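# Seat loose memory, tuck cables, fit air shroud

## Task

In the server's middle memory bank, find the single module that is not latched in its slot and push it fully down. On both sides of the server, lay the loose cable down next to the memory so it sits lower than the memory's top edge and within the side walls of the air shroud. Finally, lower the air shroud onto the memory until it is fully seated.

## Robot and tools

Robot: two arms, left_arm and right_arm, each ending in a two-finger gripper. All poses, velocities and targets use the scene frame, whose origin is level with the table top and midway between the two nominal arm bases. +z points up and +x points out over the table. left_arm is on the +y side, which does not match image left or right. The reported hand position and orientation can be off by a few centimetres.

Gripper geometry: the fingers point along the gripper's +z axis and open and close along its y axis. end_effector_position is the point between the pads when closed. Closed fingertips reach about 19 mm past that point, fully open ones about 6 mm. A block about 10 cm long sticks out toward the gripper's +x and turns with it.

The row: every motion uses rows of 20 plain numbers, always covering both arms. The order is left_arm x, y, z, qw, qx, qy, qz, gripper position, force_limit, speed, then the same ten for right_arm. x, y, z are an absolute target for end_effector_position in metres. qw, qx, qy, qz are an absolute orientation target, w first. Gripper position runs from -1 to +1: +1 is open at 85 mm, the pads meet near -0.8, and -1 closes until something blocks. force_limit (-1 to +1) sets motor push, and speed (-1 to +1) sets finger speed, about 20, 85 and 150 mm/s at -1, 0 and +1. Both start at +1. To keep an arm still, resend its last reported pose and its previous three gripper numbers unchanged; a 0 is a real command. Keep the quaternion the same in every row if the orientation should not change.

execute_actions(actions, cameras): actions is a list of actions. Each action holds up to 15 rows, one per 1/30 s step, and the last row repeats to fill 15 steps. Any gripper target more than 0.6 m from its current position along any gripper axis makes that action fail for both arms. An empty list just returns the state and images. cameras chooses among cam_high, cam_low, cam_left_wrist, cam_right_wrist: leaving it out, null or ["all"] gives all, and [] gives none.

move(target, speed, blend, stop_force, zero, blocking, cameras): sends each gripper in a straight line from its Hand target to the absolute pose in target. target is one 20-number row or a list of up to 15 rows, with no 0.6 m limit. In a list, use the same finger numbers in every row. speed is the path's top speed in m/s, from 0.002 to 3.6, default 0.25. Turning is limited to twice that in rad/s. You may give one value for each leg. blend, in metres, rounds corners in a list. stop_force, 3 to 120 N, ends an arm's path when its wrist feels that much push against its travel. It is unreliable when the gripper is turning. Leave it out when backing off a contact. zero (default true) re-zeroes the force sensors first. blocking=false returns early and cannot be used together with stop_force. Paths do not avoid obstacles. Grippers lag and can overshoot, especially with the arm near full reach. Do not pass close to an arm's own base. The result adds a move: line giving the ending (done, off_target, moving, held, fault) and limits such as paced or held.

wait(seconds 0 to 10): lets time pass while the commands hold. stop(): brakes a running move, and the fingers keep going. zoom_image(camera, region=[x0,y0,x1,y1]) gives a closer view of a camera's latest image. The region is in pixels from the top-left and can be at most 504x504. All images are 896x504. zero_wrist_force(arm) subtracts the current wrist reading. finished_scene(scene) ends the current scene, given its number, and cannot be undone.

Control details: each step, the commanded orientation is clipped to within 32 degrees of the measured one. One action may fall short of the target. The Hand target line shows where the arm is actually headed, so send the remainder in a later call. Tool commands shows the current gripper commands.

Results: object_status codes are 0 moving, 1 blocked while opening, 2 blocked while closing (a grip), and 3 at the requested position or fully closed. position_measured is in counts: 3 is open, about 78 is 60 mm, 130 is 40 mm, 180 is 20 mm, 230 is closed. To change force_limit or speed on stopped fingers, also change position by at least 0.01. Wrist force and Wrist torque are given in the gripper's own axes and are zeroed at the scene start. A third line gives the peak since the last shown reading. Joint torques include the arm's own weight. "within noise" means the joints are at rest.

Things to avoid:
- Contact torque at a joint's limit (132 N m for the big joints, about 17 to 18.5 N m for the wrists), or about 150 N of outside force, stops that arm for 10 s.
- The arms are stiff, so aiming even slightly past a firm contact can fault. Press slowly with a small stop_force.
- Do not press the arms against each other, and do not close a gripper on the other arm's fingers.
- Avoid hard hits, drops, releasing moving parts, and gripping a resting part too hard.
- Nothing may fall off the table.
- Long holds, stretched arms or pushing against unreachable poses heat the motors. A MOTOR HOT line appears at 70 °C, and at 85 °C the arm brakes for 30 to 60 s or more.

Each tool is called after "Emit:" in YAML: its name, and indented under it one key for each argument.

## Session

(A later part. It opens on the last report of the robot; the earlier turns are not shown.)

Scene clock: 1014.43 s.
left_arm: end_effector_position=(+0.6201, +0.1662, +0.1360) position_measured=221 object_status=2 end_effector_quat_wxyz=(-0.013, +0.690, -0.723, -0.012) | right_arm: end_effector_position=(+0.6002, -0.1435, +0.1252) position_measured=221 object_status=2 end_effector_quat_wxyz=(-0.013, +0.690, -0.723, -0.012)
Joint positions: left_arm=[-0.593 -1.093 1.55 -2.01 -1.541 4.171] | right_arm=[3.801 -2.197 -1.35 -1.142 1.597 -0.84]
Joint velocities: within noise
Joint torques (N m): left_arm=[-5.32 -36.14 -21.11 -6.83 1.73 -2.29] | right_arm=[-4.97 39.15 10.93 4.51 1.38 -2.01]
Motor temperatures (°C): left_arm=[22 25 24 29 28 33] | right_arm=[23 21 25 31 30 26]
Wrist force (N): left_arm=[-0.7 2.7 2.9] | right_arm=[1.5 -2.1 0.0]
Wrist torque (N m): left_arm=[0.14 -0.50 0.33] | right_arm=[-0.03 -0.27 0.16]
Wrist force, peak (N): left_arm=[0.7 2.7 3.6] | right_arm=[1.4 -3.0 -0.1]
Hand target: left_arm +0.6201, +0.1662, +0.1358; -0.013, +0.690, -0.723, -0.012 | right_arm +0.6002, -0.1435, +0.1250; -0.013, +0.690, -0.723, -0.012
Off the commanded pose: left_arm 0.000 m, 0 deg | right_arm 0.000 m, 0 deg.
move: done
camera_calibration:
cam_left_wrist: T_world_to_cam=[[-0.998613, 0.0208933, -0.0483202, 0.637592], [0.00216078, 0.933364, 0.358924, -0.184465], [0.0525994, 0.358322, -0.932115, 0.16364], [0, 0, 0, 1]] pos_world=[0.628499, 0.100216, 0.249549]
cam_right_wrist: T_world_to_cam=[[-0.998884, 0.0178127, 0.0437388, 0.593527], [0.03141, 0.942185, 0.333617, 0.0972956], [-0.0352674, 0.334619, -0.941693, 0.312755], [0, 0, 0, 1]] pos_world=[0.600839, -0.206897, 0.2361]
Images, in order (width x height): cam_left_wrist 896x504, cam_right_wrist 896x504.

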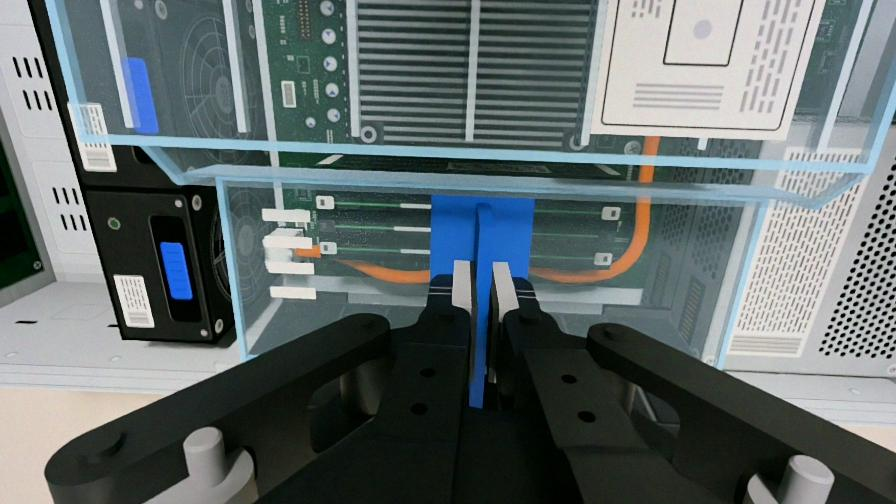

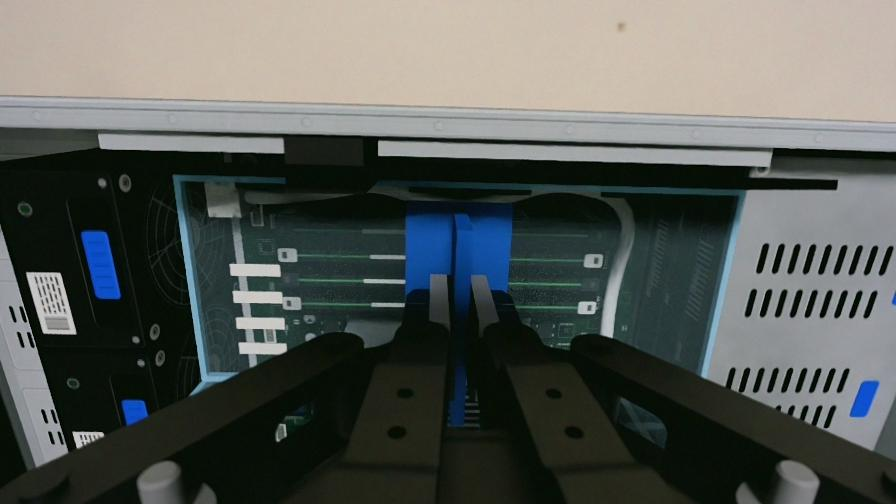

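Emit:
move:
  target: [0.6201,0.1662,0.1128,-0.012712,0.690145,-0.723460,-0.011958,-1,-0.6,-1,0.6002,-0.1435,0.1020,-0.012712,0.690145,-0.723460,-0.011958,-1,-0.6,-1]
  speed: 0.012
  stop_force: 16
  cameras: ["cam_left_wrist","cam_right_wrist"]

Scene clock: 1021.07 s.
left_arm: end_effector_position=(+0.6201, +0.1662, +0.1128) position_measured=221 object_status=2 end_effector_quat_wxyz=(-0.013, +0.690, -0.723, -0.012) | right_arm: end_effector_position=(+0.6002, -0.1435, +0.1020) position_measured=221 object_status=2 end_effector_quat_wxyz=(-0.013, +0.690, -0.723, -0.012)
Joint positions: left_arm=[-0.593 -1.068 1.577 -2.062 -1.541 4.171] | right_arm=[3.801 -2.221 -1.375 -1.093 1.597 -0.84]
Joint velocities: within noise
Joint torques (N m): left_arm=[9.5 -34.77 -21.04 -6.94 1.49 1.13] | right_arm=[1.96 37.68 10.35 3.07 -0.31 -1.07]
Motor temperatures (°C): left_arm=[22 25 24 29 28 33] | right_arm=[23 21 25 31 30 26]
Wrist force (N): left_arm=[-2.4 4.3 0.4] | right_arm=[-2.6 -3.7 -2.3]
Wrist torque (N m): left_arm=[0.07 -0.33 0.39] | right_arm=[0.03 -0.11 0.22]
Wrist force, peak (N): left_arm=[-2.8 4.8 0.9] | right_arm=[-3.0 -3.8 -2.1]
Hand target: left_arm +0.6201, +0.1662, +0.1128; -0.013, +0.690, -0.723, -0.012 | right_arm +0.6002, -0.1435, +0.1020; -0.013, +0.690, -0.723, -0.012
Off the commanded pose: left_arm 0.000 m, 0 deg | right_arm 0.000 m, 0 deg.
move: done
camera_calibration:
cam_left_wrist: T_world_to_cam=[[-0.998613, 0.0208933, -0.0483202, 0.636471], [0.00216078, 0.933364, 0.358924, -0.176138], [0.0525994, 0.358322, -0.932115, 0.142015], [0, 0, 0, 1]] pos_world=[0.628499, 0.100216, 0.226349]
cam_right_wrist: T_world_to_cam=[[-0.998884, 0.0178156, 0.0437371, 0.594539], [0.0314087, 0.942217, 0.333528, 0.105029], [-0.0352679, 0.33453, -0.941725, 0.290991], [0, 0, 0, 1]] pos_world=[0.600839, -0.206897, 0.213]
Images, in order (width x height): cam_left_wrist 896x504, cam_right_wrist 896x504.

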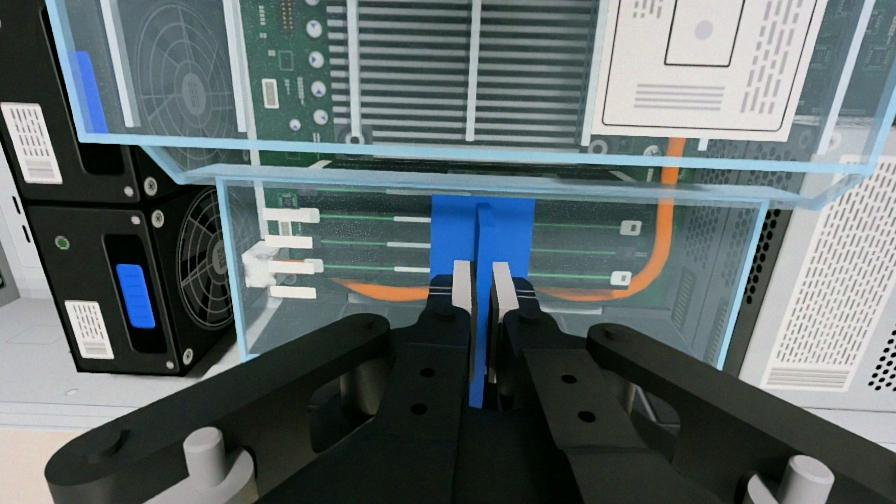

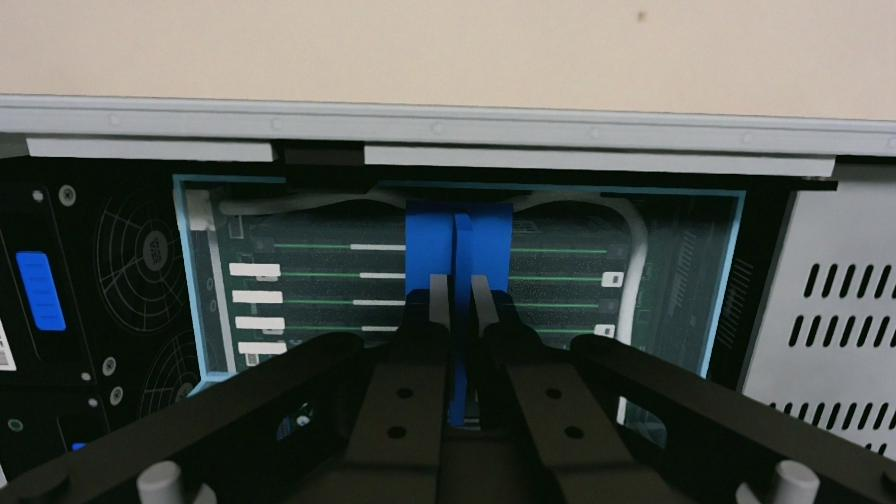

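Emit:
zoom_image:
  camera: "cam_right_wrist"
  region: [200, 100, 460, 246]

Scaled by 1.938 from the camera's 896x504 image, which has a finer 1280x720 frame.

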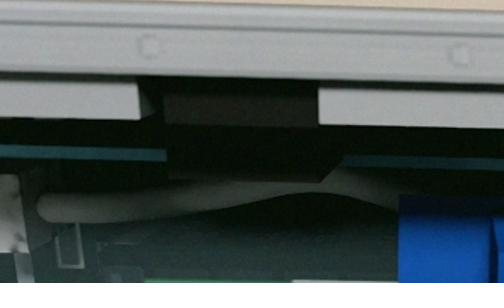

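Emit:
move:
  target: [0.6201,0.1662,0.1048,-0.012712,0.690145,-0.723460,-0.011958,-1,-0.6,-1,0.6002,-0.1435,0.0940,-0.012712,0.690145,-0.723460,-0.011958,-1,-0.6,-1]
  speed: 0.008
  stop_force: 18
  cameras: ["cam_left_wrist","cam_right_wrist"]

Emit:
zoom_image:
  camera: "cam_right_wrist"
  region: [200, 100, 460, 246]

Scene clock: 1077.53 s.
left_arm: end_effector_position=(+0.6201, +0.1662, +0.1048) position_measured=221 object_status=2 end_effector_quat_wxyz=(-0.013, +0.690, -0.723, -0.012) | right_arm: end_effector_position=(+0.6002, -0.1435, +0.0940) position_measured=221 object_status=2 end_effector_quat_wxyz=(-0.013, +0.690, -0.723, -0.012)
Joint positions: left_arm=[-0.593 -1.058 1.585 -2.08 -1.541 4.171] | right_arm=[3.801 -2.229 -1.383 -1.077 1.597 -0.84]
Joint velocities: within noise
Joint torques (N m): left_arm=[9.13 -35.69 -23.44 -7.73 1.52 1.15] | right_arm=[7.8 36.21 7.28 1.77 1.33 -0.04]
Motor temperatures (°C): left_arm=[22 25 24 29 28 33] | right_arm=[23 21 25 31 30 26]
Wrist force (N): left_arm=[-3.8 5.9 3.0] | right_arm=[-5.5 -5.7 -4.1]
Wrist torque (N m): left_arm=[0.06 -0.25 0.42] | right_arm=[0.15 -0.02 0.24]
Wrist force, peak (N): left_arm=[-4.2 6.5 2.9] | right_arm=[-5.7 -5.9 -4.2]
Hand target: left_arm +0.6201, +0.1662, +0.1048; -0.013, +0.690, -0.723, -0.012 | right_arm +0.6002, -0.1435, +0.0940; -0.013, +0.690, -0.723, -0.012
Off the commanded pose: left_arm 0.000 m, 0 deg | right_arm 0.000 m, 0 deg.
move: done
camera_calibration:
cam_left_wrist: T_world_to_cam=[[-0.998613, 0.0208933, -0.0483202, 0.636085], [0.00216078, 0.933364, 0.358924, -0.173267], [0.0525994, 0.358322, -0.932115, 0.134558], [0, 0, 0, 1]] pos_world=[0.628499, 0.100216, 0.218349]
cam_right_wrist: T_world_to_cam=[[-0.998884, 0.0178156, 0.0437371, 0.594889], [0.0314087, 0.942217, 0.333528, 0.107697], [-0.0352679, 0.33453, -0.941725, 0.283457], [0, 0, 0, 1]] pos_world=[0.600839, -0.206897, 0.205]
Images, in order (width x height): cam_left_wrist 896x504, cam_right_wrist 896x504.

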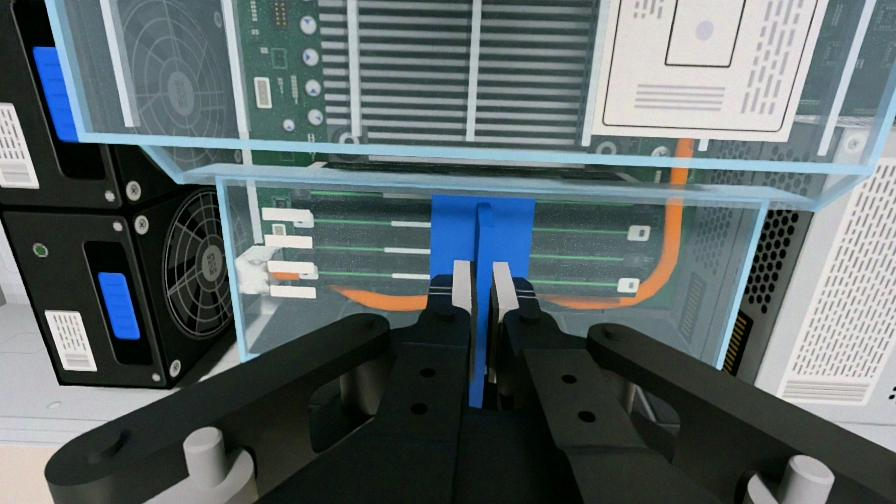

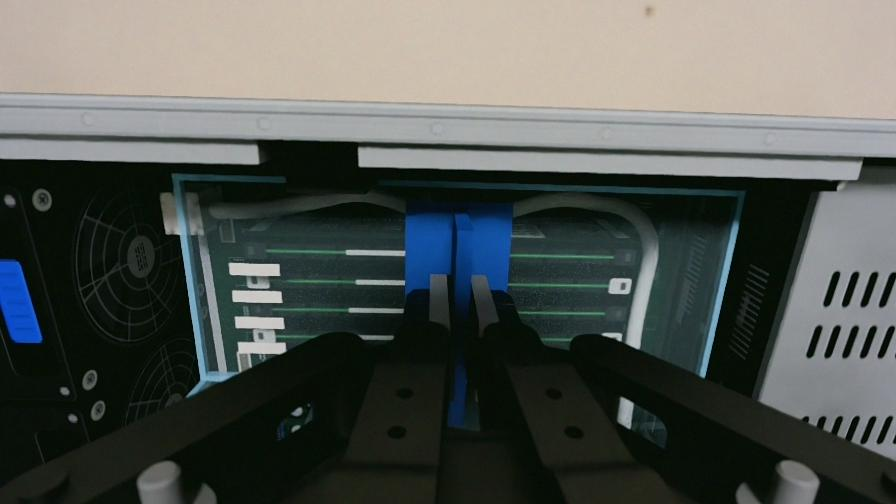

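Scaled by 1.938 from the camera's 896x504 image, which has a finer 1280x720 frame.

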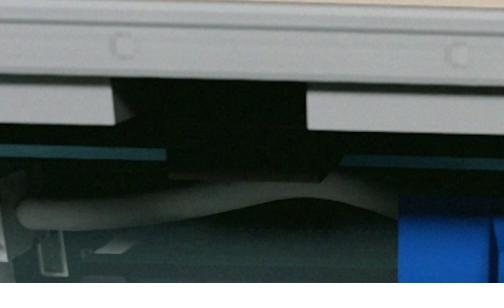

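Emit:
move:
  target: [0.6201,0.1672,0.1048,-0.012712,0.690145,-0.723460,-0.011958,-1,-0.6,-1,0.6002,-0.1425,0.0940,-0.012712,0.690145,-0.723460,-0.011958,-1,-0.6,-1]
  speed: 0.005
  cameras: []

Scene clock: 1095.63 s.
left_arm: end_effector_position=(+0.6201, +0.1671, +0.1048) position_measured=221 object_status=2 end_effector_quat_wxyz=(-0.013, +0.690, -0.723, -0.012) | right_arm: end_effector_position=(+0.6002, -0.1426, +0.0940) position_measured=221 object_status=2 end_effector_quat_wxyz=(-0.013, +0.690, -0.723, -0.012)
Joint positions: left_arm=[-0.592 -1.059 1.586 -2.08 -1.541 4.173] | right_arm=[3.802 -2.23 -1.381 -1.078 1.597 -0.839]
Joint velocities: within noise
Joint torques (N m): left_arm=[13.23 -54.4 -19.53 -6.25 2 1.74] | right_arm=[10.27 39.27 29.9 0.7 1.32 1.62]
Motor temperatures (°C): left_arm=[22 25 24 29 28 33] | right_arm=[23 21 25 31 30 26]
Wrist force (N): left_arm=[0.7 2.7 3.0] | right_arm=[1.0 -1.9 -0.1]
Wrist torque (N m): left_arm=[0.11 -0.46 0.37] | right_arm=[-0.11 -0.16 0.15]
Wrist force, peak (N): left_arm=[-3.6 6.7 3.0] | right_arm=[-5.9 -6.0 -4.1]
Hand target: left_arm +0.6201, +0.1672, +0.1048; -0.013, +0.690, -0.723, -0.012 | right_arm +0.6002, -0.1425, +0.0940; -0.013, +0.690, -0.723, -0.012
Off the commanded pose: left_arm 0.000 m, 0 deg | right_arm 0.000 m, 0 deg.
move: done
No camera images: "cameras" was empty.

Emit:
move:
  target: [0.6201,0.1679,0.0994,-0.006356,0.690224,-0.723542,-0.005979,-1,-0.6,-1,0.6002,-0.1419,0.0940,-0.006356,0.690224,-0.723542,-0.005979,-1,-0.6,-1]
  speed: 0.006
  stop_force: 20
  cameras: []

Scene clock: 1113.10 s.
left_arm: end_effector_position=(+0.6201, +0.1679, +0.0994) position_measured=221 object_status=2 end_effector_quat_wxyz=(-0.006, +0.690, -0.724, -0.006) | right_arm: end_effector_position=(+0.6002, -0.1419, +0.0940) position_measured=221 object_status=2 end_effector_quat_wxyz=(-0.006, +0.690, -0.724, -0.006)
Joint positions: left_arm=[-0.585 -1.055 1.598 -2.105 -1.556 4.18] | right_arm=[3.808 -2.235 -1.37 -1.096 1.584 -0.834]
Joint velocities: within noise
Joint torques (N m): left_arm=[12.25 -34.07 -18.09 -5.91 -1.91 1.72] | right_arm=[13.61 40.11 30.07 1.06 -0.94 1.4]
Motor temperatures (°C): left_arm=[22 25 24 29 28 33] | right_arm=[23 21 25 31 30 26]
Wrist force (N): left_arm=[0.9 3.3 -0.1] | right_arm=[4.9 -2.1 -0.1]
Wrist torque (N m): left_arm=[0.15 -0.50 0.45] | right_arm=[-0.06 -0.23 0.15]
Wrist force, peak (N): left_arm=[0.3 3.4 3.4] | right_arm=[5.2 -2.4 -0.7]
Hand target: left_arm +0.6201, +0.1679, +0.0994; -0.006, +0.690, -0.724, -0.006 | right_arm +0.6002, -0.1419, +0.0940; -0.006, +0.690, -0.724, -0.006
Off the commanded pose: left_arm 0.000 m, 0 deg | right_arm 0.000 m, 0 deg.
move: done
No camera images: "cameras" was empty.

Emit:
move:
  target: [0.6201,0.1680,0.0967,-0.003178,0.690243,-0.723563,-0.002990,-1,-0.6,-1,0.6002,-0.1418,0.0940,-0.003178,0.690243,-0.723563,-0.002990,-1,-0.6,-1]
  speed: 0.005
  stop_force: 20
  cameras: []

Scene clock: 1122.67 s.
left_arm: end_effector_position=(+0.6201, +0.1680, +0.0967) position_measured=221 object_status=2 end_effector_quat_wxyz=(-0.003, +0.690, -0.724, -0.003) | right_arm: end_effector_position=(+0.6002, -0.1418, +0.0940) position_measured=221 object_status=2 end_effector_quat_wxyz=(-0.003, +0.690, -0.724, -0.003)
Joint positions: left_arm=[-0.582 -1.053 1.604 -2.117 -1.563 4.183] | right_arm=[3.81 -2.237 -1.364 -1.105 1.577 -0.831]
Joint velocities: within noise
Joint torques (N m): left_arm=[12.04 -31.6 -17.13 -5.5 -1.86 1.77] | right_arm=[15.41 41.41 31.14 1.57 -0.39 1.6]
Motor temperatures (°C): left_arm=[22 25 24 29 28 33] | right_arm=[23 21 25 31 30 26]
Wrist force (N): left_arm=[0.7 3.3 -4.2] | right_arm=[7.8 -2.1 1.0]
Wrist torque (N m): left_arm=[0.11 -0.50 0.45] | right_arm=[-0.05 -0.27 0.16]
Wrist force, peak (N): left_arm=[0.8 3.4 -4.7] | right_arm=[8.1 -2.1 0.3]
Hand target: left_arm +0.6201, +0.1680, +0.0967; -0.003, +0.690, -0.724, -0.003 | right_arm +0.6002, -0.1418, +0.0940; -0.003, +0.690, -0.724, -0.003
Off the commanded pose: left_arm 0.000 m, 0 deg | right_arm 0.000 m, 0 deg.
move: done
No camera images: "cameras" was empty.

Emit:
move:
  target: [0.6201,0.1674,0.0962,-0.003178,0.690243,-0.723563,-0.002990,-1,-0.6,-1,0.6002,-0.1424,0.0935,-0.003178,0.690243,-0.723563,-0.002990,-1,-0.6,-1]
  speed: 0.005
  cameras: ["cam_left_wrist","cam_right_wrist"]

Emit:
zoom_image:
  camera: "cam_left_wrist"
  region: [200, 160, 780, 380]

Scene clock: 1136.63 s.
left_arm: end_effector_position=(+0.6201, +0.1675, +0.0962) position_measured=221 object_status=2 end_effector_quat_wxyz=(-0.003, +0.690, -0.724, -0.003) | right_arm: end_effector_position=(+0.6002, -0.1424, +0.0935) position_measured=221 object_status=2 end_effector_quat_wxyz=(-0.003, +0.690, -0.724, -0.003)
Joint positions: left_arm=[-0.583 -1.052 1.604 -2.118 -1.563 4.182] | right_arm=[3.81 -2.237 -1.366 -1.104 1.577 -0.832]
Joint velocities: within noise
Joint torques (N m): left_arm=[-7.86 -32.6 -30.6 -5.89 -1.96 -2.04] | right_arm=[-2.56 55.89 12.31 5.6 -0.33 -2.01]
Motor temperatures (°C): left_arm=[22 25 24 29 28 33] | right_arm=[23 21 25 31 30 26]
Wrist force (N): left_arm=[0.0 2.3 -3.0] | right_arm=[6.5 -2.4 -0.3]
Wrist torque (N m): left_arm=[0.10 -0.53 0.43] | right_arm=[-0.05 -0.25 0.15]
Wrist force, peak (N): left_arm=[0.8 3.2 -5.5] | right_arm=[8.2 -2.6 0.6]
Hand target: left_arm +0.6201, +0.1674, +0.0962; -0.003, +0.690, -0.724, -0.003 | right_arm +0.6002, -0.1424, +0.0935; -0.003, +0.690, -0.724, -0.003
Off the commanded pose: left_arm 0.000 m, 0 deg | right_arm 0.000 m, 0 deg.
move: done
camera_calibration:
cam_left_wrist: T_world_to_cam=[[-0.998685, 0.0196257, -0.047365, 0.635837], [0.00266011, 0.942426, 0.334405, -0.170851], [0.0512009, 0.33384, -0.941238, 0.132002], [0, 0, 0, 1]] pos_world=[0.628697, 0.104469, 0.211495]
cam_right_wrist: T_world_to_cam=[[-0.998818, 0.0190079, 0.0447415, 0.594963], [0.0319207, 0.950608, 0.308749, 0.110051], [-0.036663, 0.309812, -0.950091, 0.280631], [0, 0, 0, 1]] pos_world=[0.601035, -0.202867, 0.206027]
Images, in order (width x height): cam_left_wrist 896x504, cam_right_wrist 896x504.

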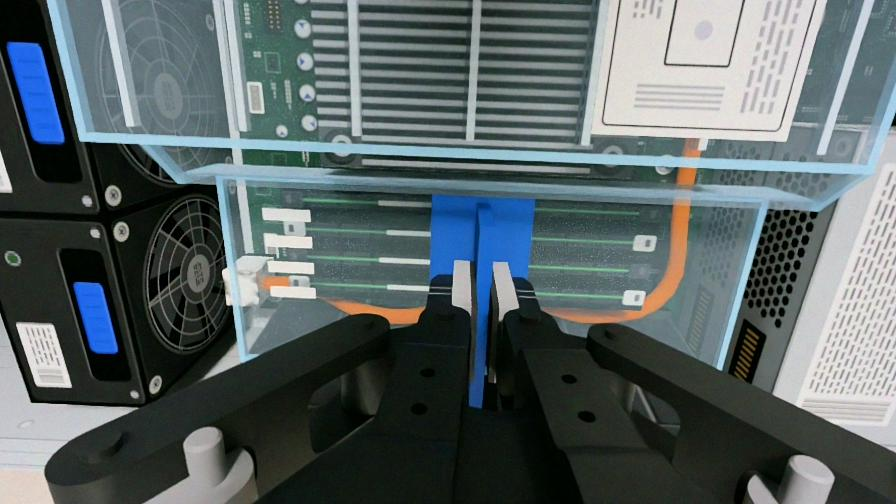

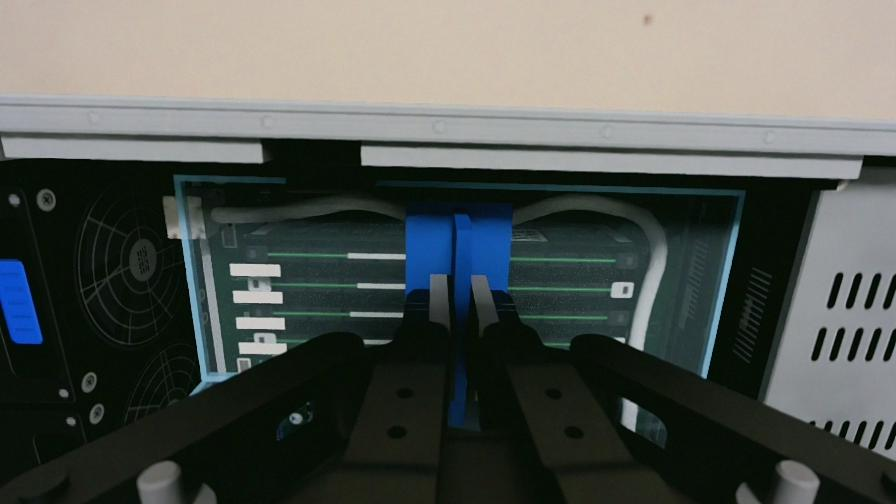

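Region (200, 160, 780, 380) is 580x220 pixels. A region can be at most 504 by 504 pixels.

Emit:
zoom_image:
  camera: "cam_left_wrist"
  region: [230, 230, 480, 370]

Emit:
zoom_image:
  camera: "cam_left_wrist"
  region: [510, 230, 760, 370]

Emit:
zoom_image:
  camera: "cam_right_wrist"
  region: [160, 120, 660, 280]

Scaled by 2.016 from the camera's 896x504 image, which has a finer 1280x720 frame.

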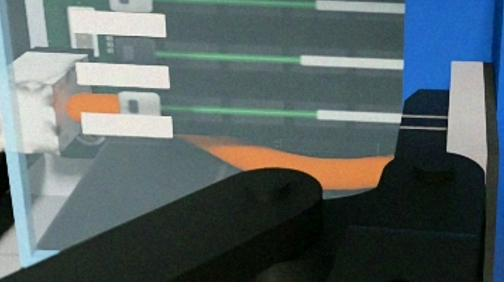

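Scaled by 2.016 from the camera's 896x504 image, which has a finer 1280x720 frame.

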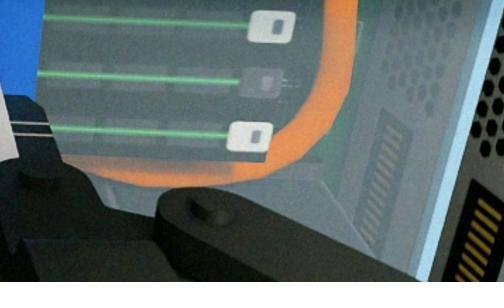

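Scaled by 1.008 from the camera's 896x504 image, which has a finer 1280x720 frame.

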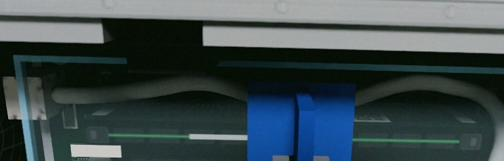

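Emit:
move:
  target: [0.6201,0.1676,0.0935,0,0.69025,-0.72357,0,-1,-0.6,-1,0.6002,-0.1422,0.0932,0,0.69025,-0.72357,0,-1,-0.6,-1]
  speed: 0.005
  stop_force: 20
  cameras: []

Scene clock: 1171.47 s.
left_arm: end_effector_position=(+0.6201, +0.1676, +0.0935) position_measured=221 object_status=2 end_effector_quat_wxyz=(+0.000, +0.690, -0.724, +0.000) | right_arm: end_effector_position=(+0.6002, -0.1422, +0.0932) position_measured=221 object_status=2 end_effector_quat_wxyz=(+0.000, +0.690, -0.724, +0.000)
Joint positions: left_arm=[-0.58 -1.05 1.609 -2.13 -1.571 4.185] | right_arm=[3.812 -2.239 -1.361 -1.113 1.571 -0.83]
Joint velocities: within noise
Joint torques (N m): left_arm=[11.81 -37.64 -21.66 -6.7 -1.95 1.76] | right_arm=[10.66 41.31 29.58 0.68 -1.77 1.55]
Motor temperatures (°C): left_arm=[22 25 24 29 28 33] | right_arm=[23 21 25 31 30 26]
Wrist force (N): left_arm=[0.7 2.9 6.2] | right_arm=[1.1 -1.9 1.1]
Wrist torque (N m): left_arm=[0.10 -0.42 0.45] | right_arm=[0.00 -0.25 0.16]
Wrist force, peak (N): left_arm=[0.9 3.1 7.2] | right_arm=[7.1 -2.3 0.7]
Hand target: left_arm +0.6201, +0.1676, +0.0935; +0.000, +0.690, -0.724, +0.000 | right_arm +0.6002, -0.1422, +0.0932; +0.000, +0.690, -0.724, +0.000
Off the commanded pose: left_arm 0.000 m, 0 deg | right_arm 0.000 m, 0 deg.
move: done
No camera images: "cameras" was empty.

Emit:
move:
  target: [0.6201,0.1680,0.0895,0,0.69025,-0.72357,0,-1,-0.6,-1,0.6002,-0.1418,0.0910,0,0.69025,-0.72357,0,-1,-0.6,-1]
  speed: 0.006
  stop_force: 18
  cameras: []

Scene clock: 1183.93 s.
left_arm: end_effector_position=(+0.6201, +0.1679, +0.0909) position_measured=221 object_status=2 end_effector_quat_wxyz=(+0.000, +0.690, -0.724, +0.000) | right_arm: end_effector_position=(+0.6002, -0.1419, +0.0915) position_measured=221 object_status=2 end_effector_quat_wxyz=(+0.000, +0.690, -0.724, +0.000)
Joint positions: left_arm=[-0.579 -1.047 1.612 -2.136 -1.571 4.186] | right_arm=[3.812 -2.241 -1.362 -1.109 1.571 -0.829]
Joint velocities: within noise
Joint torques (N m): left_arm=[-0.45 -44.33 -27 -0.81 -1.92 -0.35] | right_arm=[8.1 48.79 24.29 1.71 -0.9 -0.03]
Motor temperatures (°C): left_arm=[22 25 24 29 28 33] | right_arm=[23 22 25 31 30 26]
Wrist force (N): left_arm=[-2.4 5.9 -13.3] | right_arm=[8.5 4.2 -20.5]
Wrist torque (N m): left_arm=[0.18 -0.37 0.45] | right_arm=[0.21 -0.16 0.19]
Wrist force, peak (N): left_arm=[-4.5 10.9 -22.1] | right_arm=[10.0 6.6 -23.1]
Hand target: left_arm +0.6201, +0.1678, +0.0909; +0.000, +0.690, -0.724, +0.000 | right_arm +0.6002, -0.1419, +0.0916; +0.000, +0.690, -0.724, +0.000
Off the commanded pose: left_arm 0.001 m, 0 deg | right_arm 0.001 m, 0 deg.
move: contact (left_arm, right_arm)
No camera images: "cameras" was empty.

Emit:
move:
  target:
    - [0.6201,0.1679,0.0914,0,0.69025,-0.72357,0,-1,-0.6,-1,0.6002,-0.1419,0.0920,0,0.69025,-0.72357,0,-1,-0.6,-1]
    - [0.6193,0.1679,0.0914,0,0.69025,-0.72357,0,-1,-0.6,-1,0.5994,-0.1419,0.0920,0,0.69025,-0.72357,0,-1,-0.6,-1]
  speed: 0.005
  cameras: []

Emit:
move:
  target: [0.6193,0.1680,0.0890,0,0.69025,-0.72357,0,-1,-0.6,-1,0.5994,-0.1418,0.0908,0,0.69025,-0.72357,0,-1,-0.6,-1]
  speed: 0.005
  stop_force: 18
  cameras: []

Scene clock: 1197.43 s.
left_arm: end_effector_position=(+0.6194, +0.1679, +0.0914) position_measured=221 object_status=2 end_effector_quat_wxyz=(+0.000, +0.690, -0.724, +0.000) | right_arm: end_effector_position=(+0.5995, -0.1419, +0.0920) position_measured=221 object_status=2 end_effector_quat_wxyz=(+0.000, +0.690, -0.724, +0.000)
Joint positions: left_arm=[-0.58 -1.049 1.614 -2.136 -1.571 4.185] | right_arm=[3.813 -2.239 -1.364 -1.109 1.571 -0.829]
Joint velocities: within noise
Joint torques (N m): left_arm=[-7.99 -53.96 -19.49 -6.2 -1.9 -2.03] | right_arm=[11.25 61.04 10.4 3.9 -0.02 1.33]
Motor temperatures (°C): left_arm=[22 25 24 29 28 33] | right_arm=[23 22 25 31 30 26]
Wrist force (N): left_arm=[0.0 3.2 2.6] | right_arm=[0.4 -2.6 -1.1]
Wrist torque (N m): left_arm=[0.24 -0.33 0.44] | right_arm=[0.11 -0.14 0.19]
Wrist force, peak (N): left_arm=[-2.5 6.5 -13.3] | right_arm=[8.5 4.7 -19.7]
Hand target: left_arm +0.6193, +0.1679, +0.0914; +0.000, +0.690, -0.724, +0.000 | right_arm +0.5994, -0.1419, +0.0920; +0.000, +0.690, -0.724, +0.000
Off the commanded pose: left_arm 0.000 m, 0 deg | right_arm 0.000 m, 0 deg.
move: done
No camera images: "cameras" was empty.

Scene clock: 1199.37 s.
left_arm: end_effector_position=(+0.6194, +0.1679, +0.0909) position_measured=221 object_status=2 end_effector_quat_wxyz=(+0.000, +0.690, -0.724, +0.000) | right_arm: end_effector_position=(+0.5994, -0.1418, +0.0915) position_measured=221 object_status=2 end_effector_quat_wxyz=(+0.000, +0.690, -0.724, +0.000)
Joint positions: left_arm=[-0.58 -1.048 1.615 -2.138 -1.571 4.185] | right_arm=[3.813 -2.24 -1.365 -1.108 1.571 -0.828]
Joint velocities: within noise
Joint torques (N m): left_arm=[-6.76 -42.9 -24.92 -1.04 -1.89 -1.46] | right_arm=[9.65 48.23 24.8 1.78 0.84 0.64]
Motor temperatures (°C): left_arm=[22 25 24 29 28 33] | right_arm=[23 22 25 31 30 26]
Wrist force (N): left_arm=[-3.6 8.2 -16.6] | right_arm=[9.6 5.1 -19.2]
Wrist torque (N m): left_arm=[0.25 -0.35 0.45] | right_arm=[0.20 -0.13 0.19]
Wrist force, peak (N): left_arm=[-5.5 11.1 -26.8] | right_arm=[11.4 7.8 -26.8]
Hand target: left_arm +0.6194, +0.1679, +0.0909; +0.000, +0.690, -0.724, +0.000 | right_arm +0.5994, -0.1418, +0.0916; +0.000, +0.690, -0.724, +0.000
Off the commanded pose: left_arm 0.002 m, 0 deg | right_arm 0.001 m, 0 deg.
move: contact (left_arm, right_arm)
No camera images: "cameras" was empty.

Emit:
move:
  target: [0.6198,0.1680,0.0911,0,0.69025,-0.72357,0,-1,-0.6,-1,0.5999,-0.1418,0.0917,0,0.69025,-0.72357,0,-1,-0.6,-1]
  speed: 0.005
  cameras: ["cam_left_wrist","cam_right_wrist"]

Emit:
zoom_image:
  camera: "cam_right_wrist"
  region: [130, 80, 560, 280]

Emit:
zoom_image:
  camera: "cam_left_wrist"
  region: [180, 240, 480, 420]

Scene clock: 1229.27 s.
left_arm: end_effector_position=(+0.6198, +0.1680, +0.0911) position_measured=221 object_status=2 end_effector_quat_wxyz=(+0.000, +0.690, -0.724, +0.000) | right_arm: end_effector_position=(+0.5999, -0.1418, +0.0917) position_measured=221 object_status=2 end_effector_quat_wxyz=(+0.000, +0.690, -0.724, +0.000)
Joint positions: left_arm=[-0.579 -1.048 1.613 -2.136 -1.571 4.186] | right_arm=[3.813 -2.24 -1.363 -1.109 1.571 -0.829]
Joint velocities: within noise
Joint torques (N m): left_arm=[11.9 -31.79 -30.78 -0.6 -1.83 1.81] | right_arm=[-6.19 35.55 27.97 0.32 1.46 -2.07]
Motor temperatures (°C): left_arm=[22 25 24 29 28 33] | right_arm=[23 22 25 31 30 26]
Wrist force (N): left_arm=[-0.2 4.4 -3.8] | right_arm=[2.1 -0.1 -7.2]
Wrist torque (N m): left_arm=[0.28 -0.32 0.44] | right_arm=[0.23 -0.11 0.18]
Wrist force, peak (N): left_arm=[-3.2 7.6 -17.3] | right_arm=[10.3 5.6 -19.7]
Hand target: left_arm +0.6198, +0.1680, +0.0911; +0.000, +0.690, -0.724, +0.000 | right_arm +0.5999, -0.1418, +0.0917; +0.000, +0.690, -0.724, +0.000
Off the commanded pose: left_arm 0.000 m, 0 deg | right_arm 0.000 m, 0 deg.
move: done
camera_calibration:
cam_left_wrist: T_world_to_cam=[[-0.998705, 0.0192676, -0.0470916, 0.635279], [0.00285627, 0.945298, 0.326196, -0.169413], [0.0508006, 0.325639, -0.944129, 0.128831], [0, 0, 0, 1]] pos_world=[0.628396, 0.105953, 0.206811]
cam_right_wrist: T_world_to_cam=[[-0.9988, 0.0193741, 0.0449854, 0.594698], [0.032023, 0.953259, 0.300453, 0.111101], [-0.0370618, 0.301533, -0.952735, 0.278115], [0, 0, 0, 1]] pos_world=[0.600734, -0.20129, 0.204837]
Images, in order (width x height): cam_left_wrist 896x504, cam_right_wrist 896x504.

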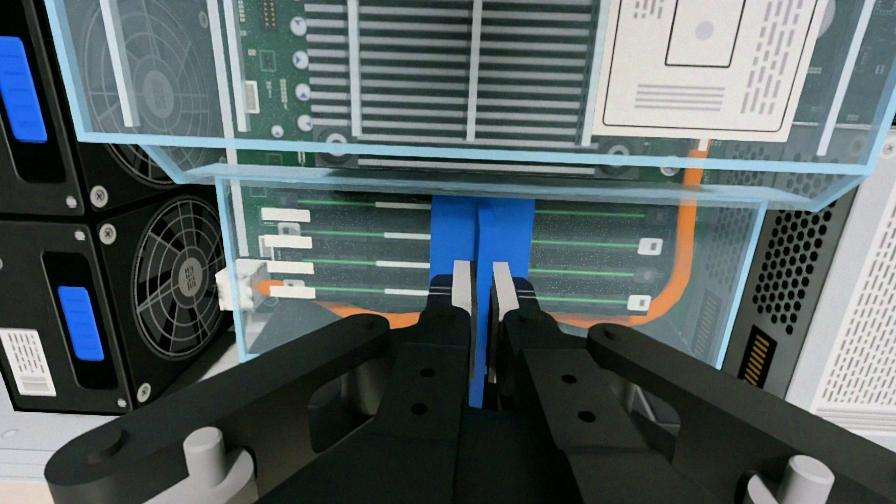

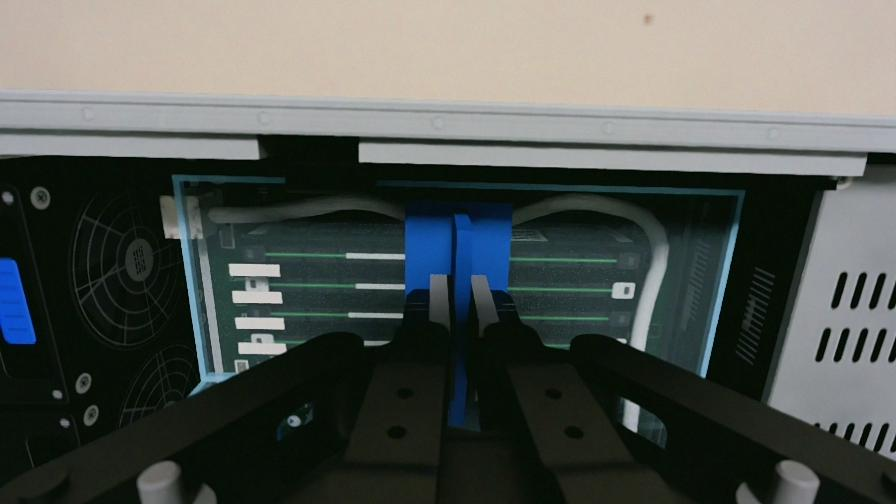

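Scaled by 1.172 from the camera's 896x504 image, which has a finer 1280x720 frame.

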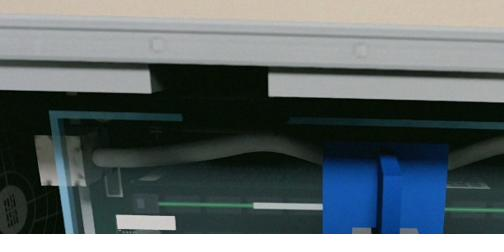

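Scaled by 1.680 from the camera's 896x504 image, which has a finer 1280x720 frame.

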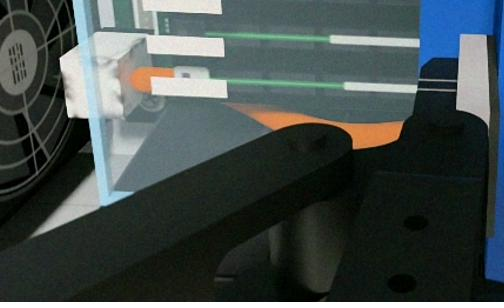

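Emit:
move:
  target:
    - [0.6198,0.1680,0.0904,0,0.69025,-0.72357,0,-1,-0.6,-1,0.5999,-0.1418,0.0911,0,0.69025,-0.72357,0,-1,-0.6,-1]
    - [0.6210,0.1680,0.0902,0,0.69025,-0.72357,0,-1,-0.6,-1,0.6011,-0.1418,0.0910,0,0.69025,-0.72357,0,-1,-0.6,-1]
    - [0.6188,0.1680,0.0900,0,0.69025,-0.72357,0,-1,-0.6,-1,0.5989,-0.1418,0.0909,0,0.69025,-0.72357,0,-1,-0.6,-1]
  speed: 0.008
  stop_force: 26
  cameras: []

Scene clock: 1248.87 s.
left_arm: end_effector_position=(+0.6200, +0.1680, +0.0907) position_measured=221 object_status=2 end_effector_quat_wxyz=(+0.000, +0.690, -0.724, +0.000) | right_arm: end_effector_position=(+0.5989, -0.1418, +0.0909) position_measured=221 object_status=2 end_effector_quat_wxyz=(+0.000, +0.690, -0.724, +0.000)
Joint positions: left_arm=[-0.579 -1.047 1.613 -2.137 -1.571 4.186] | right_arm=[3.814 -2.239 -1.367 -1.106 1.571 -0.828]
Joint velocities: within noise
Joint torques (N m): left_arm=[-9.16 -39.81 -11.62 -0.12 -1.35 -2.1] | right_arm=[20.75 44.37 0.76 0.71 7.03 1.48]
Motor temperatures (°C): left_arm=[22 25 24 29 28 33] | right_arm=[23 22 25 31 30 26]
Wrist force (N): left_arm=[-2.3 4.6 -21.5] | right_arm=[10.8 -15.0 -25.7]
Wrist torque (N m): left_arm=[0.24 -0.25 0.46] | right_arm=[-0.15 0.05 0.20]
Wrist force, peak (N): left_arm=[-6.8 12.4 -30.0] | right_arm=[8.8 7.9 -41.2]
Hand target: left_arm +0.6200, +0.1680, +0.0907; +0.000, +0.690, -0.724, +0.000 | right_arm +0.5989, -0.1418, +0.0909; +0.000, +0.690, -0.724, +0.000
Off the commanded pose: left_arm 0.001 m, 0 deg | right_arm 0.000 m, 0 deg.
move: contact (left_arm)
No camera images: "cameras" was empty.

Emit:
move:
  target: [0.6200,0.1680,0.0911,0,0.69025,-0.72357,0,-1,-0.6,-1,0.6001,-0.1418,0.0916,0,0.69025,-0.72357,0,-1,-0.6,-1]
  speed: 0.005
  cameras: []

Scene clock: 1266.47 s.
left_arm: end_effector_position=(+0.6200, +0.1680, +0.0910) position_measured=221 object_status=2 end_effector_quat_wxyz=(+0.000, +0.690, -0.724, +0.000) | right_arm: end_effector_position=(+0.6000, -0.1417, +0.0915) position_measured=221 object_status=2 end_effector_quat_wxyz=(+0.000, +0.690, -0.724, +0.000)
Joint positions: left_arm=[-0.579 -1.047 1.612 -2.136 -1.571 4.186] | right_arm=[3.813 -2.241 -1.362 -1.109 1.571 -0.829]
Joint velocities: within noise
Joint torques (N m): left_arm=[-7.11 -50.03 -28.13 0.37 -1.33 -2.06] | right_arm=[-8.62 32.91 25.35 -0.58 0.92 -2.12]
Motor temperatures (°C): left_arm=[22 25 24 29 28 33] | right_arm=[23 22 25 31 30 26]
Wrist force (N): left_arm=[1.8 -0.4 -3.9] | right_arm=[-2.4 -2.5 -10.5]
Wrist torque (N m): left_arm=[0.30 -0.22 0.43] | right_arm=[0.17 -0.08 0.21]
Wrist force, peak (N): left_arm=[-1.7 4.4 -22.5] | right_arm=[11.4 -15.2 -26.1]
Hand target: left_arm +0.6200, +0.1680, +0.0911; +0.000, +0.690, -0.724, +0.000 | right_arm +0.6001, -0.1418, +0.0916; +0.000, +0.690, -0.724, +0.000
Off the commanded pose: left_arm 0.000 m, 0 deg | right_arm 0.000 m, 0 deg.
move: done
No camera images: "cameras" was empty.

Emit:
move:
  target:
    - [0.6200,0.1680,0.0912,0,0.69025,-0.72357,0,-1,-0.6,-1,0.6001,-0.1418,0.0919,0,0.69025,-0.72357,0,-1,-0.6,-1]
    - [0.6200,0.1680,0.0912,0,0.69025,-0.72357,0,-0.165,-0.6,-1,0.6001,-0.1418,0.0919,0,0.69025,-0.72357,0,-0.165,-0.6,-1]
    - [0.6200,0.1680,0.1500,0,0.69025,-0.72357,0,-0.165,-0.6,-1,0.6001,-0.1418,0.1500,0,0.69025,-0.72357,0,-0.165,-0.6,-1]
  speed: [0.005,0.005,0.08]
  cameras: ["cam_left_wrist","cam_right_wrist"]

Emit:
zoom_image:
  camera: "cam_left_wrist"
  region: [230, 120, 700, 330]

Emit:
zoom_image:
  camera: "cam_right_wrist"
  region: [180, 120, 680, 330]

Scene clock: 1280.90 s.
left_arm: end_effector_position=(+0.6200, +0.1680, +0.1499) position_measured=150 object_status=3 end_effector_quat_wxyz=(+0.000, +0.690, -0.724, +0.000) end_effector_velocity=(+0.000, +0.000, +0.000) end_effector_angular_velocity=(+0.002, +0.004, -0.001) | right_arm: end_effector_position=(+0.6001, -0.1418, +0.1499) position_measured=150 object_status=3 end_effector_quat_wxyz=(+0.000, +0.690, -0.724, +0.000)
Joint positions: left_arm=[-0.579 -1.113 1.546 -2.004 -1.571 4.186] | right_arm=[3.813 -2.186 -1.294 -1.232 1.571 -0.829]
Joint velocities: left_arm=[0 0.001 -0.002 0.005 0 0.001] | right_arm=[within noise]
Joint torques (N m): left_arm=[6.31 -50.48 -33.14 -0.35 1.23 -0.26] | right_arm=[-4.38 60.71 30.98 0.96 -0.61 0.4]
Motor temperatures (°C): left_arm=[22 25 24 29 28 33] | right_arm=[23 22 25 31 30 26]
Wrist force (N): left_arm=[0.0 0.6 -0.4] | right_arm=[0.0 0.1 -0.3]
Wrist torque (N m): left_arm=[0.10 -0.22 0.04] | right_arm=[0.05 0.10 -0.16]
Wrist force, peak (N): left_arm=[1.8 -0.1 -3.7] | right_arm=[-2.7 -2.8 -10.2]
Hand target: left_arm +0.6200, +0.1680, +0.1500; +0.000, +0.690, -0.724, +0.000 | right_arm +0.6001, -0.1418, +0.1500; +0.000, +0.690, -0.724, +0.000
Off the commanded pose: left_arm 0.000 m, 0 deg | right_arm 0.000 m, 0 deg.
move: done
camera_calibration:
cam_left_wrist: T_world_to_cam=[[-0.998705, 0.0191732, -0.0471242, 0.638265], [0.00275643, 0.945299, 0.326192, -0.188625], [0.0508007, 0.32564, -0.944128, 0.184303], [0, 0, 0, 1]] pos_world=[0.628596, 0.106053, 0.265611]
cam_right_wrist: T_world_to_cam=[[-0.9988, 0.0193741, 0.0449854, 0.592284], [0.032023, 0.953259, 0.300453, 0.0936379], [-0.0370618, 0.301533, -0.952735, 0.333476], [0, 0, 0, 1]] pos_world=[0.600934, -0.20129, 0.262937]
Images, in order (width x height): cam_left_wrist 896x504, cam_right_wrist 896x504.

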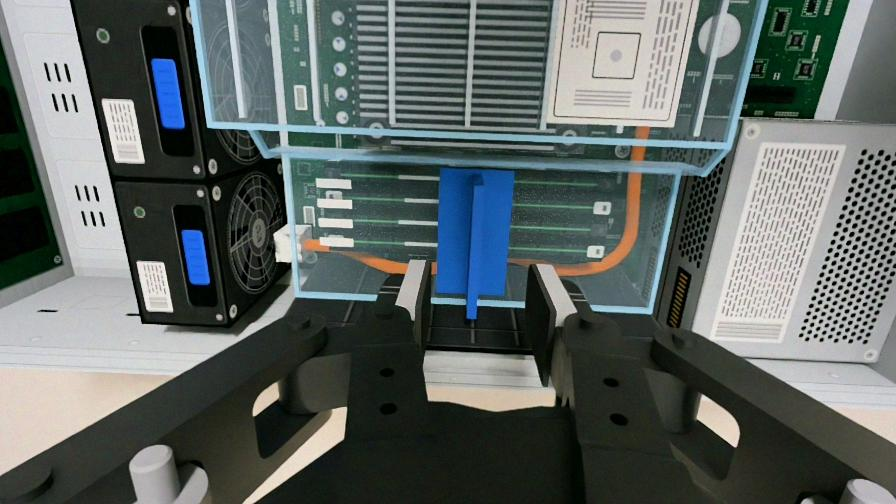

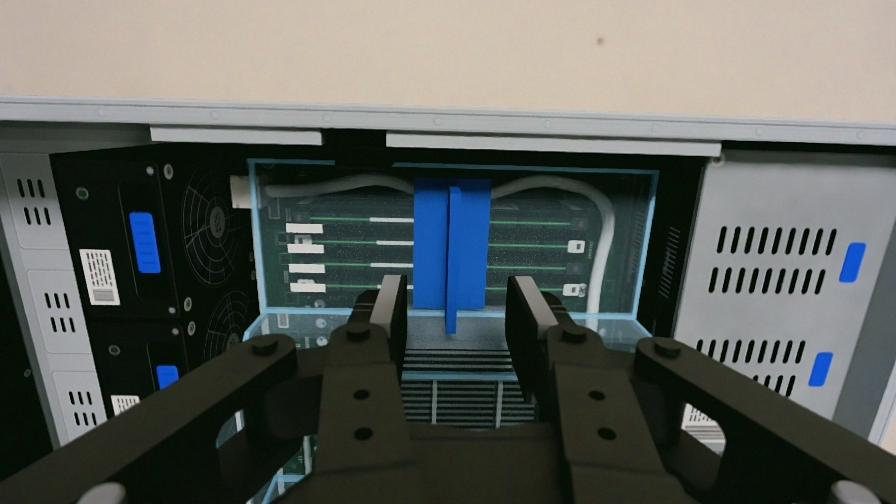

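Scaled by 1.072 from the camera's 896x504 image, which has a finer 1280x720 frame.

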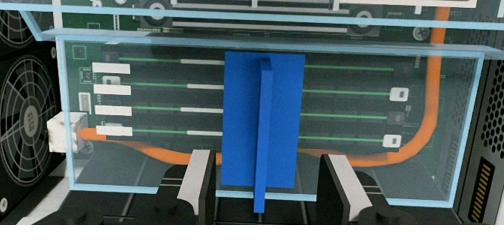

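Scaled by 1.008 from the camera's 896x504 image, which has a finer 1280x720 frame.

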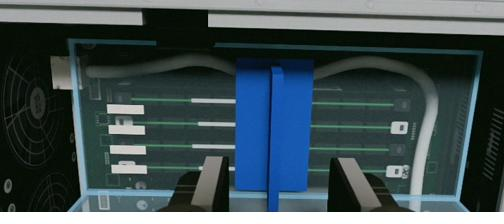

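Emit:
move:
  target:
    - [0.607,0.100,0.150,0,0.69025,-0.72357,0,-1,-0.6,0,0.6001,-0.1418,0.150,0,0.69025,-0.72357,0,-1,-0.6,0]
    - [0.607,0.100,0.124,0,0.69025,-0.72357,0,-1,-0.6,0,0.6001,-0.1418,0.150,0,0.69025,-0.72357,0,-1,-0.6,0]
  speed: 0.12
  blend: [0.01,0]
  cameras: []

Emit:
move:
  target: [0.607,0.100,0.114,0,0.69025,-0.72357,0,-1,-0.6,0,0.6001,-0.1418,0.150,0,0.69025,-0.72357,0,-1,-0.6,0]
  speed: 0.006
  stop_force: 4
  cameras: []

Scene clock: 1315.30 s.
left_arm: end_effector_position=(+0.6070, +0.1000, +0.1242) position_measured=232 object_status=3 end_effector_quat_wxyz=(+0.000, +0.690, -0.724, +0.000) | right_arm: end_effector_position=(+0.6001, -0.1418, +0.1500) position_measured=232 object_status=3 end_effector_quat_wxyz=(+0.000, +0.690, -0.724, +0.000)
Joint positions: left_arm=[-0.676 -1.053 1.524 -2.042 -1.571 4.089] | right_arm=[3.813 -2.186 -1.294 -1.232 1.571 -0.829]
Joint velocities: within noise
Joint torques (N m): left_arm=[-7.22 -34.89 -18.04 -5.46 1.52 -2.33] | right_arm=[8.6 58.06 28 0.98 2.04 0.31]
Motor temperatures (°C): left_arm=[22 25 24 29 28 33] | right_arm=[23 22 25 31 30 26]
Wrist force (N): left_arm=[0.0 0.6 -0.2] | right_arm=[0.2 0.3 -0.3]
Wrist torque (N m): left_arm=[0.11 -0.22 0.02] | right_arm=[0.08 0.07 -0.17]
Wrist force, peak (N): left_arm=[1.3 0.2 -0.4] | right_arm=[0.4 0.0 -0.8]
Hand target: left_arm +0.6070, +0.1000, +0.1240; +0.000, +0.690, -0.724, +0.000 | right_arm +0.6001, -0.1418, +0.1500; +0.000, +0.690, -0.724, +0.000
Off the commanded pose: left_arm 0.000 m, 0 deg | right_arm 0.000 m, 0 deg.
move: done; blend cut to 0 m at target 1
No camera images: "cameras" was empty.

Scene clock: 1317.77 s.
left_arm: end_effector_position=(+0.6070, +0.1000, +0.1173) position_measured=232 object_status=3 end_effector_quat_wxyz=(+0.000, +0.690, -0.724, +0.000) | right_arm: end_effector_position=(+0.6001, -0.1418, +0.1500) position_measured=232 object_status=3 end_effector_quat_wxyz=(+0.000, +0.690, -0.724, +0.000)
Joint positions: left_arm=[-0.676 -1.045 1.532 -2.057 -1.571 4.089] | right_arm=[3.813 -2.186 -1.294 -1.232 1.571 -0.829]
Joint velocities: within noise
Joint torques (N m): left_arm=[-3.07 -52.21 -29.4 -0.29 1.86 -1.15] | right_arm=[8.6 55.49 30.45 1.12 2.03 0.47]
Motor temperatures (°C): left_arm=[22 25 24 29 28 33] | right_arm=[23 22 25 31 30 26]
Wrist force (N): left_arm=[0.2 0.4 -2.3] | right_arm=[-0.1 0.1 -0.4]
Wrist torque (N m): left_arm=[0.14 -0.22 0.02] | right_arm=[0.06 0.11 -0.17]
Wrist force, peak (N): left_arm=[-2.7 3.8 -11.5] | right_arm=[0.4 -0.2 -0.5]
Hand target: left_arm +0.6070, +0.1000, +0.1173; +0.000, +0.690, -0.724, +0.000 | right_arm +0.6001, -0.1418, +0.1500; +0.000, +0.690, -0.724, +0.000
Off the commanded pose: left_arm 0.003 m, 0 deg | right_arm 0.000 m, 0 deg.
move: contact (left_arm)
No camera images: "cameras" was empty.

Emit:
move:
  target:
    - [0.607,0.100,0.128,0,0.69025,-0.72357,0,-1,-0.6,0,0.6001,-0.1418,0.150,0,0.69025,-0.72357,0,-1,-0.6,0]
    - [0.664,0.098,0.124,0,0.69025,-0.72357,0,-1,-0.6,0,0.541,-0.070,0.126,0,0.69025,-0.72357,0,-1,-0.6,0]
  speed: [0.05,0.12]
  blend: [0.003,0]
  cameras: []

Emit:
move:
  target: [0.664,0.098,0.114,0,0.69025,-0.72357,0,-1,-0.6,0,0.541,-0.070,0.114,0,0.69025,-0.72357,0,-1,-0.6,0]
  speed: 0.005
  stop_force: 4
  cameras: ["cam_left_wrist","cam_right_wrist"]

Scene clock: 1338.67 s.
left_arm: end_effector_position=(+0.6639, +0.0980, +0.1240) position_measured=232 object_status=3 end_effector_quat_wxyz=(+0.000, +0.690, -0.724, +0.000) | right_arm: end_effector_position=(+0.5411, -0.0701, +0.1260) position_measured=232 object_status=3 end_effector_quat_wxyz=(+0.000, +0.690, -0.724, +0.000)
Joint positions: left_arm=[-0.628 -0.938 1.336 -1.968 -1.571 4.137] | right_arm=[3.943 -2.183 -1.365 -1.165 1.571 -0.698]
Joint velocities: within noise
Joint torques (N m): left_arm=[10.9 -40.3 -31.8 -0.63 -1.89 2.4] | right_arm=[8.51 38.66 12.37 4.86 -1.81 1.86]
Motor temperatures (°C): left_arm=[22 25 24 29 28 33] | right_arm=[23 22 25 31 30 26]
Wrist force (N): left_arm=[0.1 0.3 -0.5] | right_arm=[0.3 0.3 -0.4]
Wrist torque (N m): left_arm=[0.06 -0.24 0.04] | right_arm=[0.06 0.02 -0.21]
Wrist force, peak (N): left_arm=[0.4 -0.2 -2.0] | right_arm=[-0.8 1.3 -0.4]
Hand target: left_arm +0.6640, +0.0980, +0.1240; +0.000, +0.690, -0.724, +0.000 | right_arm +0.5410, -0.0700, +0.1260; +0.000, +0.690, -0.724, +0.000
Off the commanded pose: left_arm 0.000 m, 0 deg | right_arm 0.000 m, 0 deg.
move: done
No camera images: "cameras" was empty.

Scene clock: 1341.67 s.
left_arm: end_effector_position=(+0.6640, +0.0980, +0.1173) position_measured=232 object_status=3 end_effector_quat_wxyz=(+0.000, +0.690, -0.724, +0.000) | right_arm: end_effector_position=(+0.5410, -0.0700, +0.1194) position_measured=232 object_status=3 end_effector_quat_wxyz=(+0.000, +0.690, -0.724, +0.000)
Joint positions: left_arm=[-0.628 -0.932 1.343 -1.982 -1.571 4.137] | right_arm=[3.943 -2.189 -1.373 -1.151 1.571 -0.698]
Joint velocities: within noise
Joint torques (N m): left_arm=[9.84 -53.78 -29.68 -0.4 -1.96 2.09] | right_arm=[9.57 58.41 28.9 1.27 -1.62 1.75]
Motor temperatures (°C): left_arm=[22 25 24 29 28 33] | right_arm=[23 22 25 31 30 26]
Wrist force (N): left_arm=[-0.3 2.2 -5.9] | right_arm=[1.1 1.3 -2.1]
Wrist torque (N m): left_arm=[0.06 -0.23 0.03] | right_arm=[0.07 0.03 -0.22]
Wrist force, peak (N): left_arm=[-1.8 3.9 -11.4] | right_arm=[4.0 3.4 -11.8]
Hand target: left_arm +0.6640, +0.0980, +0.1174; +0.000, +0.690, -0.724, +0.000 | right_arm +0.5410, -0.0700, +0.1195; +0.000, +0.690, -0.724, +0.000
Off the commanded pose: left_arm 0.003 m, 0 deg | right_arm 0.005 m, 0 deg.
move: contact (left_arm, right_arm)
camera_calibration:
cam_left_wrist: T_world_to_cam=[[-0.998705, 0.0191732, -0.0471242, 0.682019], [0.00275643, 0.945299, 0.326192, -0.111974], [0.0508007, 0.32564, -0.944128, 0.174178], [0, 0, 0, 1]] pos_world=[0.672596, 0.0360531, 0.233111]
cam_right_wrist: T_world_to_cam=[[-0.9988, 0.0193741, 0.0449854, 0.533232], [0.032023, 0.953259, 0.300453, 0.0362203], [-0.0370618, 0.301533, -0.952735, 0.280673], [0, 0, 0, 1]] pos_world=[0.541834, -0.12949, 0.232537]
Images, in order (width x height): cam_left_wrist 896x504, cam_right_wrist 896x504.

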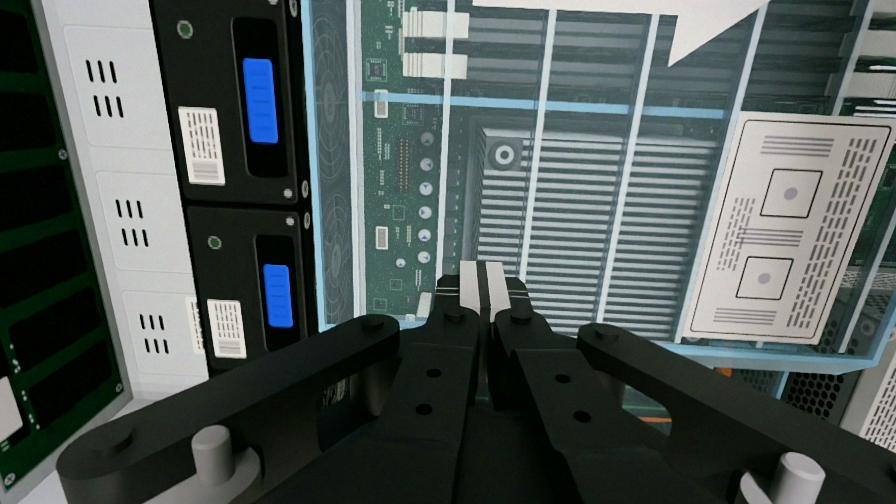

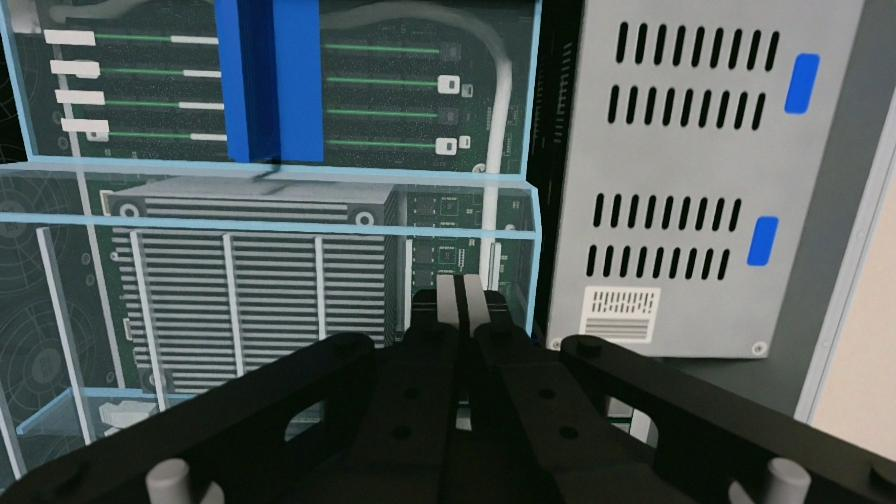

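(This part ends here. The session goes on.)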